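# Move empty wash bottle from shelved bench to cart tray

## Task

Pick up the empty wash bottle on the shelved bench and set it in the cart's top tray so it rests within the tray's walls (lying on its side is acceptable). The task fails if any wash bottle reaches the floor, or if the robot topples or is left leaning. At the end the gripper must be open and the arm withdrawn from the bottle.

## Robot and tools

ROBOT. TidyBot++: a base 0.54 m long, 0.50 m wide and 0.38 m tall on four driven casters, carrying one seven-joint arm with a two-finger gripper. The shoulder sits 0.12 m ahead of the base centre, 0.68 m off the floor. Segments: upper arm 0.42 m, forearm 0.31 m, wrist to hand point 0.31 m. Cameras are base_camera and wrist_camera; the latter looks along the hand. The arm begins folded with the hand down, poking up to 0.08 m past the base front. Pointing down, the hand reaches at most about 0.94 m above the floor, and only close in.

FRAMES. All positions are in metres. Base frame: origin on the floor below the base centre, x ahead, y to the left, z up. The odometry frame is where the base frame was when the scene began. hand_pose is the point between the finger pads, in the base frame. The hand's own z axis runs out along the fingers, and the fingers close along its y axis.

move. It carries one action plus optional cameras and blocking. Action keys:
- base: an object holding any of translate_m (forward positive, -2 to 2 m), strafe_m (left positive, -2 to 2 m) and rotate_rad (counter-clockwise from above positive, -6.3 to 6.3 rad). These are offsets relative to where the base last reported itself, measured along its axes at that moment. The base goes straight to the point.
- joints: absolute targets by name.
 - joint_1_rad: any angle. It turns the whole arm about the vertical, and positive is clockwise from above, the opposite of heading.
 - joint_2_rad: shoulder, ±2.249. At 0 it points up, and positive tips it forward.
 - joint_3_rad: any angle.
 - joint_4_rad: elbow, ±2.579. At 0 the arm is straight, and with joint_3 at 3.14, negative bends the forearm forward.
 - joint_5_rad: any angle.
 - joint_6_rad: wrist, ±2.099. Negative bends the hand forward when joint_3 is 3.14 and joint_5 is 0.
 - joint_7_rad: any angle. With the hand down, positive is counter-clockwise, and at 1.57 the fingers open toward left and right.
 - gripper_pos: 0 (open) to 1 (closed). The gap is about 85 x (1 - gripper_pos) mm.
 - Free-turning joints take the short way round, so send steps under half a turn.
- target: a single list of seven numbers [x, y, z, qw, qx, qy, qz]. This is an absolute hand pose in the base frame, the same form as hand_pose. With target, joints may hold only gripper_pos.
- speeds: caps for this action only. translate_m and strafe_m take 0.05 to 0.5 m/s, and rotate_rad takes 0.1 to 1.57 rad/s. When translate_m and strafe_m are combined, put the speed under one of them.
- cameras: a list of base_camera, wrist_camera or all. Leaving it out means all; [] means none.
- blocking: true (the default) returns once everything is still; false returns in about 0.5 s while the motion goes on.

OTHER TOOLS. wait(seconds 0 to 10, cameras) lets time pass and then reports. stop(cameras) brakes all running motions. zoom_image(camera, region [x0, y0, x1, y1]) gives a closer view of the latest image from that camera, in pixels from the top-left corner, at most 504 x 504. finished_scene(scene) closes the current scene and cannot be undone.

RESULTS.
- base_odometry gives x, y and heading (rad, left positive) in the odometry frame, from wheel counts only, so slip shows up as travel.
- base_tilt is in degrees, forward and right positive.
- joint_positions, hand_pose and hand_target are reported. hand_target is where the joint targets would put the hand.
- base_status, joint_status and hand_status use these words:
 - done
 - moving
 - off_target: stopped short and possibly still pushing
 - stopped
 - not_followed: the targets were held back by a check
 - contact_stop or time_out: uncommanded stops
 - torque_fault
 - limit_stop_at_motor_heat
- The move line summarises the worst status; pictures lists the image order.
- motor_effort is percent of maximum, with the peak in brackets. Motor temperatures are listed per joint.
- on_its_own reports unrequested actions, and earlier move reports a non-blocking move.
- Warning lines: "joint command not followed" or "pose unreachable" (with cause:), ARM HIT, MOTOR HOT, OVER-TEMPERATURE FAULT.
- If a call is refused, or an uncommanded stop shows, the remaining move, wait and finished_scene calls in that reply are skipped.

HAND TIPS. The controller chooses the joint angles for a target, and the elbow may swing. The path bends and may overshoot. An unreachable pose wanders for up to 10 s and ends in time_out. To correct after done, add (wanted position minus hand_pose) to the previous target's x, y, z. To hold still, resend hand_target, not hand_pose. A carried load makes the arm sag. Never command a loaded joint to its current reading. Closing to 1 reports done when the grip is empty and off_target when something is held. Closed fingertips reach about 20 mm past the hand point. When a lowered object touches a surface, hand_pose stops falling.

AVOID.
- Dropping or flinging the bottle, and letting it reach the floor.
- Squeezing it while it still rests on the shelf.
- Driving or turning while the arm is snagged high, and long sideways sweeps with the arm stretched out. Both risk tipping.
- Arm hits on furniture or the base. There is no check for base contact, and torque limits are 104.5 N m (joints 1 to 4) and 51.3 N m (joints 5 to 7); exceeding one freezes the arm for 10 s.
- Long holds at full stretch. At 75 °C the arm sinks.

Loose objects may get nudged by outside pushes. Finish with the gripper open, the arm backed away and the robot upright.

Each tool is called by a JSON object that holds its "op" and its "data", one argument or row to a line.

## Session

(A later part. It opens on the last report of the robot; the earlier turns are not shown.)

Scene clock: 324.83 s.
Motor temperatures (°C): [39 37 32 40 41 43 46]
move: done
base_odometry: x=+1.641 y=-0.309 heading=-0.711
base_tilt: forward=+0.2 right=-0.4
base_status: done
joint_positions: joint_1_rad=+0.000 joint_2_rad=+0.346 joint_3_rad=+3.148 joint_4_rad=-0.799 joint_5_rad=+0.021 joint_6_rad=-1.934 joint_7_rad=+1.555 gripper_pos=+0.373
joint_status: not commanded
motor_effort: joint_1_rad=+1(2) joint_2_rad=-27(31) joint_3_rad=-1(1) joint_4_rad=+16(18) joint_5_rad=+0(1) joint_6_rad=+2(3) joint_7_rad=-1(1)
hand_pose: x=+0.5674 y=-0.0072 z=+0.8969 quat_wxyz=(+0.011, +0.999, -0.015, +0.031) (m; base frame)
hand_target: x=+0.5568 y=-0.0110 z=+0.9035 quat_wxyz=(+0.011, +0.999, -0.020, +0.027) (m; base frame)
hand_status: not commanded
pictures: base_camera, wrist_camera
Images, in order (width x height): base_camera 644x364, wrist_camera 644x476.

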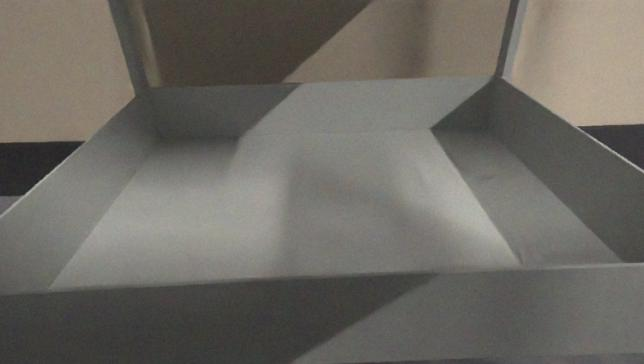

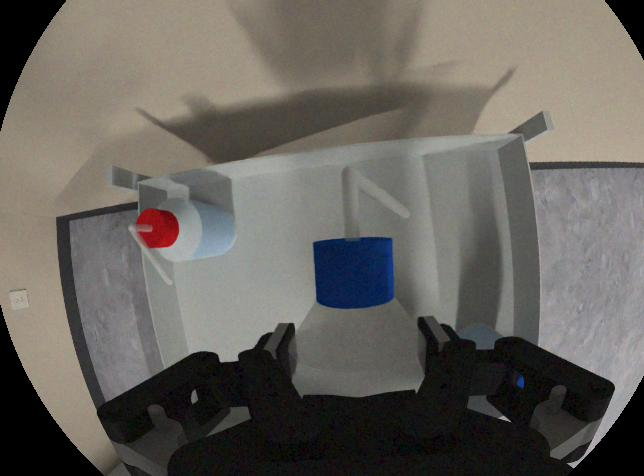

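{"op": "move", "data": {
  "joints": {"joint_2_rad": 0.303, "joint_4_rad": -1.173, "joint_6_rad": -1.62}
}}

Scene clock: 332.97 s.
Motor temperatures (°C): [39 37 32 40 41 43 46]
move: done
base_odometry: x=+1.641 y=-0.309 heading=-0.711
base_tilt: forward=+0.2 right=-0.4
base_status: not commanded
joint_positions: joint_1_rad=+0.000 joint_2_rad=+0.331 joint_3_rad=+3.148 joint_4_rad=-1.155 joint_5_rad=+0.021 joint_6_rad=-1.658 joint_7_rad=+1.555 gripper_pos=+0.373
joint_status: all done
motor_effort: joint_1_rad=+1(1) joint_2_rad=-28(31) joint_3_rad=+0(1) joint_4_rad=+17(19) joint_5_rad=+0(1) joint_6_rad=+1(3) joint_7_rad=-1(1)
hand_pose: x=+0.5683 y=-0.0078 z=+0.7950 quat_wxyz=(+0.012, +1.000, -0.012, -0.001) (m; base frame)
hand_target: x=+0.5716 y=-0.0120 z=+0.8022 quat_wxyz=(+0.012, +1.000, -0.017, +0.023) (m; base frame)
hand_status: not commanded
pictures: base_camera, wrist_camera
Images, in order (width x height): base_camera 644x364, wrist_camera 644x476.

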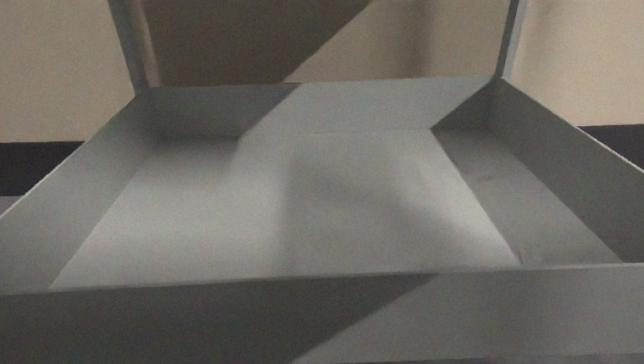

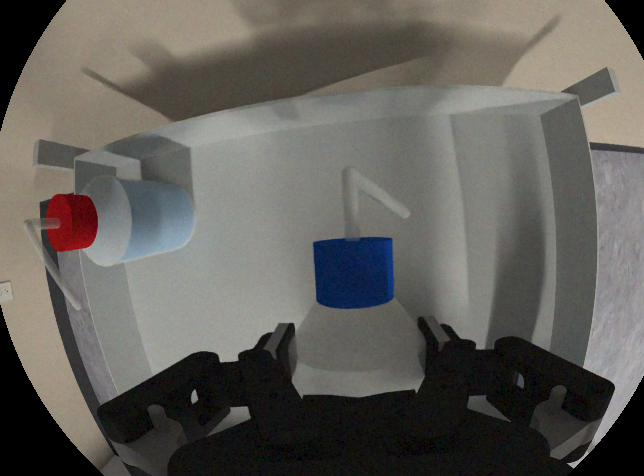

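{"op": "move", "data": {
  "joints": {"joint_2_rad": 0.304, "joint_4_rad": -1.367, "joint_6_rad": -1.41},
  "cameras": ["wrist_camera"]
}}

Scene clock: 342.73 s.
Motor temperatures (°C): [39 37 32 40 41 43 46]
move: done
base_odometry: x=+1.641 y=-0.309 heading=-0.711
base_tilt: forward=+0.2 right=-0.4
base_status: not commanded
joint_positions: joint_1_rad=+0.000 joint_2_rad=+0.326 joint_3_rad=+3.148 joint_4_rad=-1.350 joint_5_rad=+0.021 joint_6_rad=-1.448 joint_7_rad=+1.555 gripper_pos=+0.373
joint_status: all done
motor_effort: joint_1_rad=+0(1) joint_2_rad=-28(30) joint_3_rad=-1(1) joint_4_rad=+17(19) joint_5_rad=+0(1) joint_6_rad=+1(3) joint_7_rad=-1(1)
hand_pose: x=+0.5719 y=-0.0080 z=+0.7364 quat_wxyz=(+0.012, +1.000, -0.010, +0.009) (m; base frame)
hand_target: x=+0.5765 y=-0.0122 z=+0.7411 quat_wxyz=(+0.012, +0.999, -0.015, +0.030) (m; base frame)
hand_status: not commanded
pictures: wrist_camera
Images, in order (width x height): wrist_camera 644x476.

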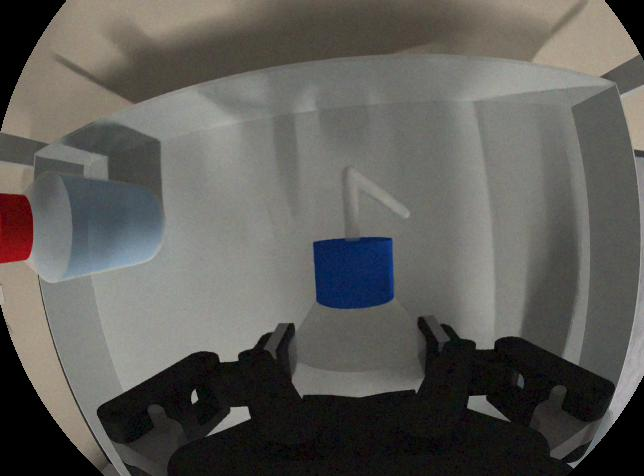

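{"op": "move", "data": {
  "joints": {"joint_2_rad": 0.312, "joint_4_rad": -1.436, "joint_6_rad": -1.35},
  "cameras": ["wrist_camera"]
}}

Scene clock: 351.40 s.
Motor temperatures (°C): [39 37 32 40 41 43 46]
move: done
base_odometry: x=+1.641 y=-0.309 heading=-0.711
base_tilt: forward=+0.2 right=-0.4
base_status: not commanded
joint_positions: joint_1_rad=+0.000 joint_2_rad=+0.326 joint_3_rad=+3.148 joint_4_rad=-1.422 joint_5_rad=+0.021 joint_6_rad=-1.385 joint_7_rad=+1.555 gripper_pos=+0.373
joint_status: all done
motor_effort: joint_1_rad=+0(1) joint_2_rad=-27(31) joint_3_rad=+0(1) joint_4_rad=+17(20) joint_5_rad=+0(0) joint_6_rad=+2(2) joint_7_rad=-1(1)
hand_pose: x=+0.5658 y=-0.0079 z=+0.7137 quat_wxyz=(+0.011, +1.000, -0.009, +0.004) (m; base frame)
hand_target: x=+0.5711 y=-0.0121 z=+0.7159 quat_wxyz=(+0.012, +1.000, -0.014, +0.022) (m; base frame)
hand_status: not commanded
pictures: wrist_camera
Images, in order (width x height): wrist_camera 644x476.

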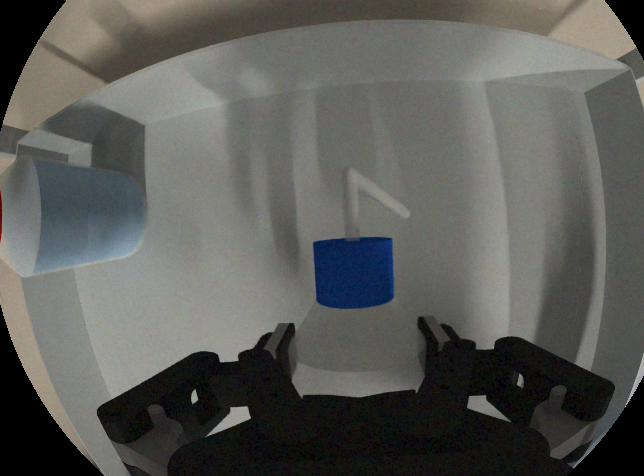

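{"op": "move", "data": {
  "joints": {"joint_2_rad": 0.316, "joint_4_rad": -1.464, "joint_6_rad": -1.32},
  "cameras": ["wrist_camera"]
}}

{"op": "move", "data": {
  "joints": {"joint_2_rad": 0.321, "joint_4_rad": -1.492, "joint_6_rad": -1.295},
  "cameras": ["wrist_camera"]
}}

Scene clock: 355.67 s.
Motor temperatures (°C): [39 37 32 40 41 43 46]
move: done
base_odometry: x=+1.641 y=-0.309 heading=-0.711
base_tilt: forward=+0.2 right=-0.4
base_status: not commanded
joint_positions: joint_1_rad=+0.000 joint_2_rad=+0.326 joint_3_rad=+3.148 joint_4_rad=-1.450 joint_5_rad=+0.021 joint_6_rad=-1.352 joint_7_rad=+1.555 gripper_pos=+0.373
joint_status: all done
motor_effort: joint_1_rad=+1(1) joint_2_rad=-28(29) joint_3_rad=-1(1) joint_4_rad=+17(18) joint_5_rad=+0(0) joint_6_rad=+1(3) joint_7_rad=-1(1)
hand_pose: x=+0.5659 y=-0.0079 z=+0.7051 quat_wxyz=(+0.011, +1.000, -0.009, +0.007) (m; base frame)
hand_target: x=+0.5702 y=-0.0120 z=+0.7055 quat_wxyz=(+0.012, +1.000, -0.013, +0.021) (m; base frame)
hand_status: not commanded
pictures: wrist_camera
Images, in order (width x height): wrist_camera 644x476.

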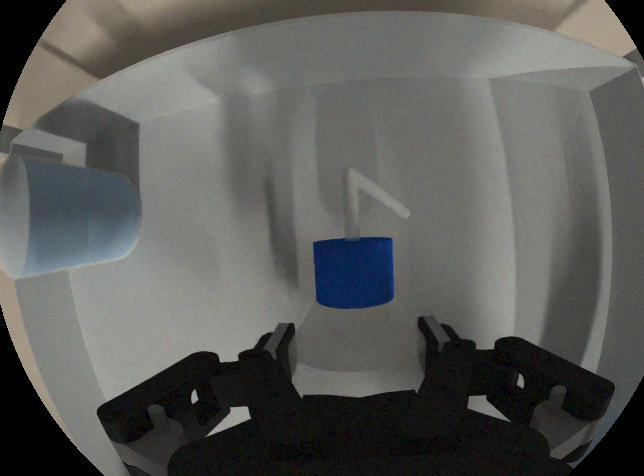

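Scene clock: 356.63 s.
Motor temperatures (°C): [39 37 32 40 41 43 46]
move: done
base_odometry: x=+1.641 y=-0.309 heading=-0.711
base_tilt: forward=+0.2 right=-0.4
base_status: not commanded
joint_positions: joint_1_rad=+0.000 joint_2_rad=+0.319 joint_3_rad=+3.148 joint_4_rad=-1.471 joint_5_rad=+0.021 joint_6_rad=-1.328 joint_7_rad=+1.555 gripper_pos=+0.373
joint_status: all done
motor_effort: joint_1_rad=+1(1) joint_2_rad=-25(29) joint_3_rad=-1(1) joint_4_rad=+16(17) joint_5_rad=+0(1) joint_6_rad=+2(3) joint_7_rad=-1(1)
hand_pose: x=+0.5653 y=-0.0079 z=+0.7016 quat_wxyz=(+0.011, +1.000, -0.009, +0.012) (m; base frame)
hand_target: x=+0.5674 y=-0.0120 z=+0.6946 quat_wxyz=(+0.012, +1.000, -0.013, +0.017) (m; base frame)
hand_status: not commanded
pictures: wrist_camera
Images, in order (width x height): wrist_camera 644x476.

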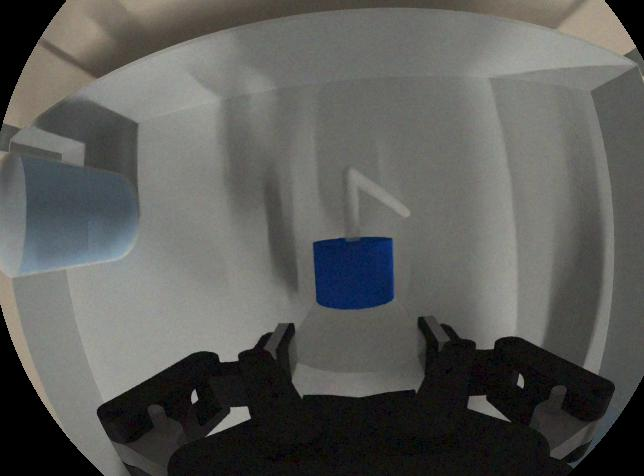

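{"op": "move", "data": {
  "joints": {"gripper_pos": 0.1},
  "cameras": ["wrist_camera"]
}}

Scene clock: 359.97 s.
Motor temperatures (°C): [39 37 32 40 41 43 46]
move: done
base_odometry: x=+1.641 y=-0.309 heading=-0.711
base_tilt: forward=+0.2 right=-0.4
base_status: not commanded
joint_positions: joint_1_rad=+0.000 joint_2_rad=+0.321 joint_3_rad=+3.148 joint_4_rad=-1.475 joint_5_rad=+0.021 joint_6_rad=-1.327 joint_7_rad=+1.555 gripper_pos=+0.100
joint_status: all done
motor_effort: joint_1_rad=+1(1) joint_2_rad=-28(28) joint_3_rad=-1(1) joint_4_rad=+17(17) joint_5_rad=+0(1) joint_6_rad=+1(2) joint_7_rad=-1(1)
hand_pose: x=+0.5640 y=-0.0079 z=+0.6996 quat_wxyz=(+0.011, +1.000, -0.009, +0.009) (m; base frame)
hand_target: x=+0.5674 y=-0.0120 z=+0.6946 quat_wxyz=(+0.012, +1.000, -0.013, +0.017) (m; base frame)
hand_status: not commanded
pictures: wrist_camera
Images, in order (width x height): wrist_camera 644x476.

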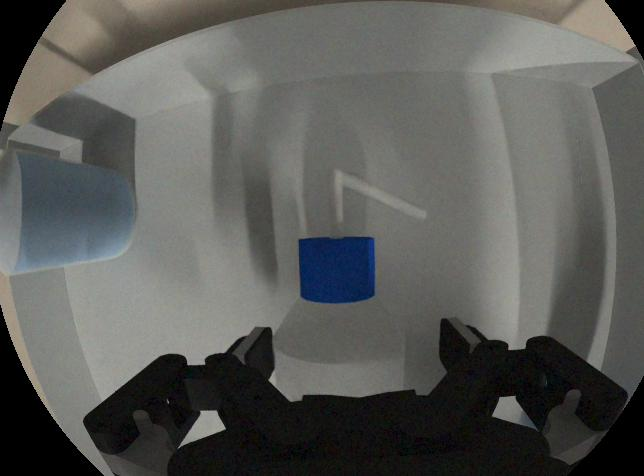

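{"op": "move", "data": {
  "joints": {"joint_2_rad": 0.303, "joint_4_rad": -1.28, "joint_6_rad": -1.5},
  "cameras": ["wrist_camera"]
}}

{"op": "move", "data": {
  "joints": {"joint_2_rad": 0.32, "joint_4_rad": -0.85, "joint_6_rad": -1.92},
  "cameras": ["wrist_camera"]
}}

Scene clock: 364.97 s.
Motor temperatures (°C): [39 37 32 40 41 43 46]
move: done
base_odometry: x=+1.641 y=-0.309 heading=-0.711
base_tilt: forward=+0.2 right=-0.4
base_status: not commanded
joint_positions: joint_1_rad=+0.000 joint_2_rad=+0.319 joint_3_rad=+3.148 joint_4_rad=-1.282 joint_5_rad=+0.021 joint_6_rad=-1.463 joint_7_rad=+1.555 gripper_pos=+0.100
joint_status: all done
motor_effort: joint_1_rad=+0(1) joint_2_rad=-28(29) joint_3_rad=+0(1) joint_4_rad=+17(19) joint_5_rad=+0(1) joint_6_rad=+2(3) joint_7_rad=-1(1)
hand_pose: x=+0.5894 y=-0.0081 z=+0.7618 quat_wxyz=(+0.011, +0.999, -0.011, +0.039) (m; base frame)
hand_target: x=+0.5771 y=-0.0122 z=+0.7689 quat_wxyz=(+0.012, +0.999, -0.015, +0.029) (m; base frame)
hand_status: not commanded
pictures: wrist_camera
Images, in order (width x height): wrist_camera 644x476.

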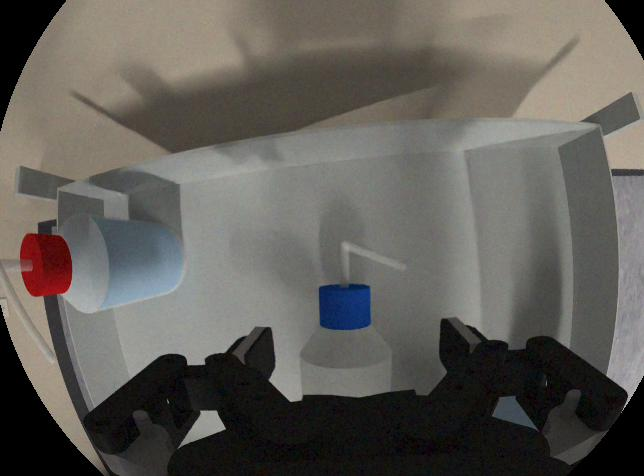

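Scene clock: 366.90 s.
Motor temperatures (°C): [39 37 32 40 41 43 46]
move: done
base_odometry: x=+1.641 y=-0.309 heading=-0.711
base_tilt: forward=+0.2 right=-0.4
base_status: not commanded
joint_positions: joint_1_rad=+0.000 joint_2_rad=+0.319 joint_3_rad=+3.148 joint_4_rad=-0.853 joint_5_rad=+0.021 joint_6_rad=-1.883 joint_7_rad=+1.555 gripper_pos=+0.100
joint_status: all done
motor_effort: joint_1_rad=+0(1) joint_2_rad=-26(29) joint_3_rad=+0(1) joint_4_rad=+17(19) joint_5_rad=+0(0) joint_6_rad=+2(3) joint_7_rad=-1(1)
hand_pose: x=+0.5677 y=-0.0074 z=+0.8933 quat_wxyz=(+0.011, +0.999, -0.015, +0.043) (m; base frame)
hand_target: x=+0.5568 y=-0.0111 z=+0.8930 quat_wxyz=(+0.011, +0.999, -0.020, +0.026) (m; base frame)
hand_status: not commanded
pictures: wrist_camera
Images, in order (width x height): wrist_camera 644x476.

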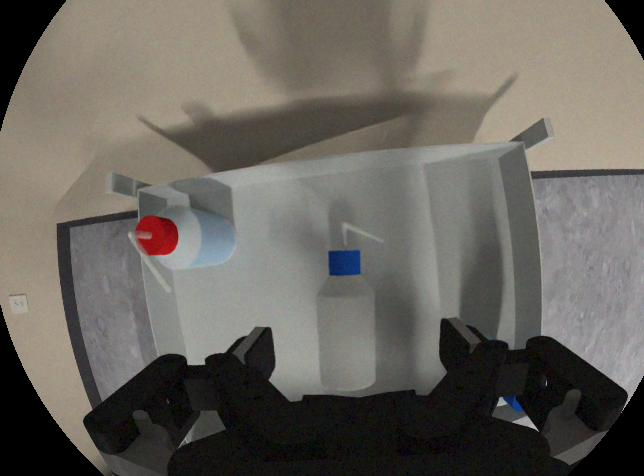

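{"op": "move", "data": {
  "base": {"translate_m": -0.6},
  "cameras": ["wrist_camera"]
}}

Scene clock: 372.33 s.
Motor temperatures (°C): [39 37 32 40 41 43 46]
move: done
base_odometry: x=+1.186 y=+0.083 heading=-0.711
base_tilt: forward=+0.2 right=-0.4
base_status: done
joint_positions: joint_1_rad=+0.002 joint_2_rad=+0.322 joint_3_rad=+3.148 joint_4_rad=-0.849 joint_5_rad=+0.021 joint_6_rad=-1.896 joint_7_rad=+1.555 gripper_pos=+0.100
joint_status: not commanded
motor_effort: joint_1_rad=+0(5) joint_2_rad=-27(31) joint_3_rad=+0(3) joint_4_rad=+16(17) joint_5_rad=+0(1) joint_6_rad=+2(4) joint_7_rad=-1(1)
hand_pose: x=+0.5647 y=-0.0082 z=+0.8931 quat_wxyz=(+0.011, +0.999, -0.016, +0.037) (m; base frame)
hand_target: x=+0.5568 y=-0.0111 z=+0.8930 quat_wxyz=(+0.011, +0.999, -0.020, +0.026) (m; base frame)
hand_status: not commanded
pictures: wrist_camera
Images, in order (width x height): wrist_camera 644x476.

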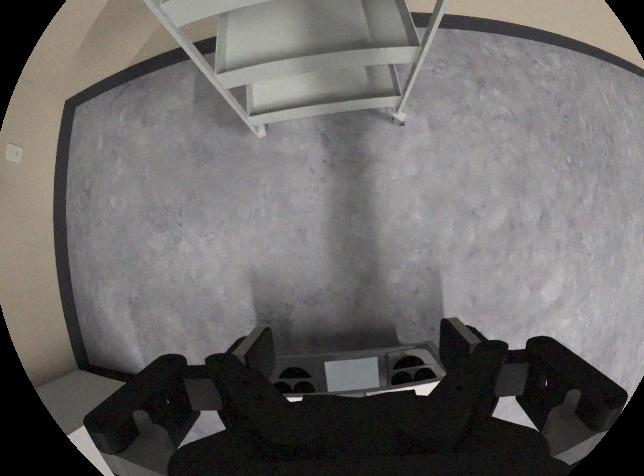

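{"op": "finished_scene", "data": {
  "scene": 1
}}

The scene is finished: the task was done.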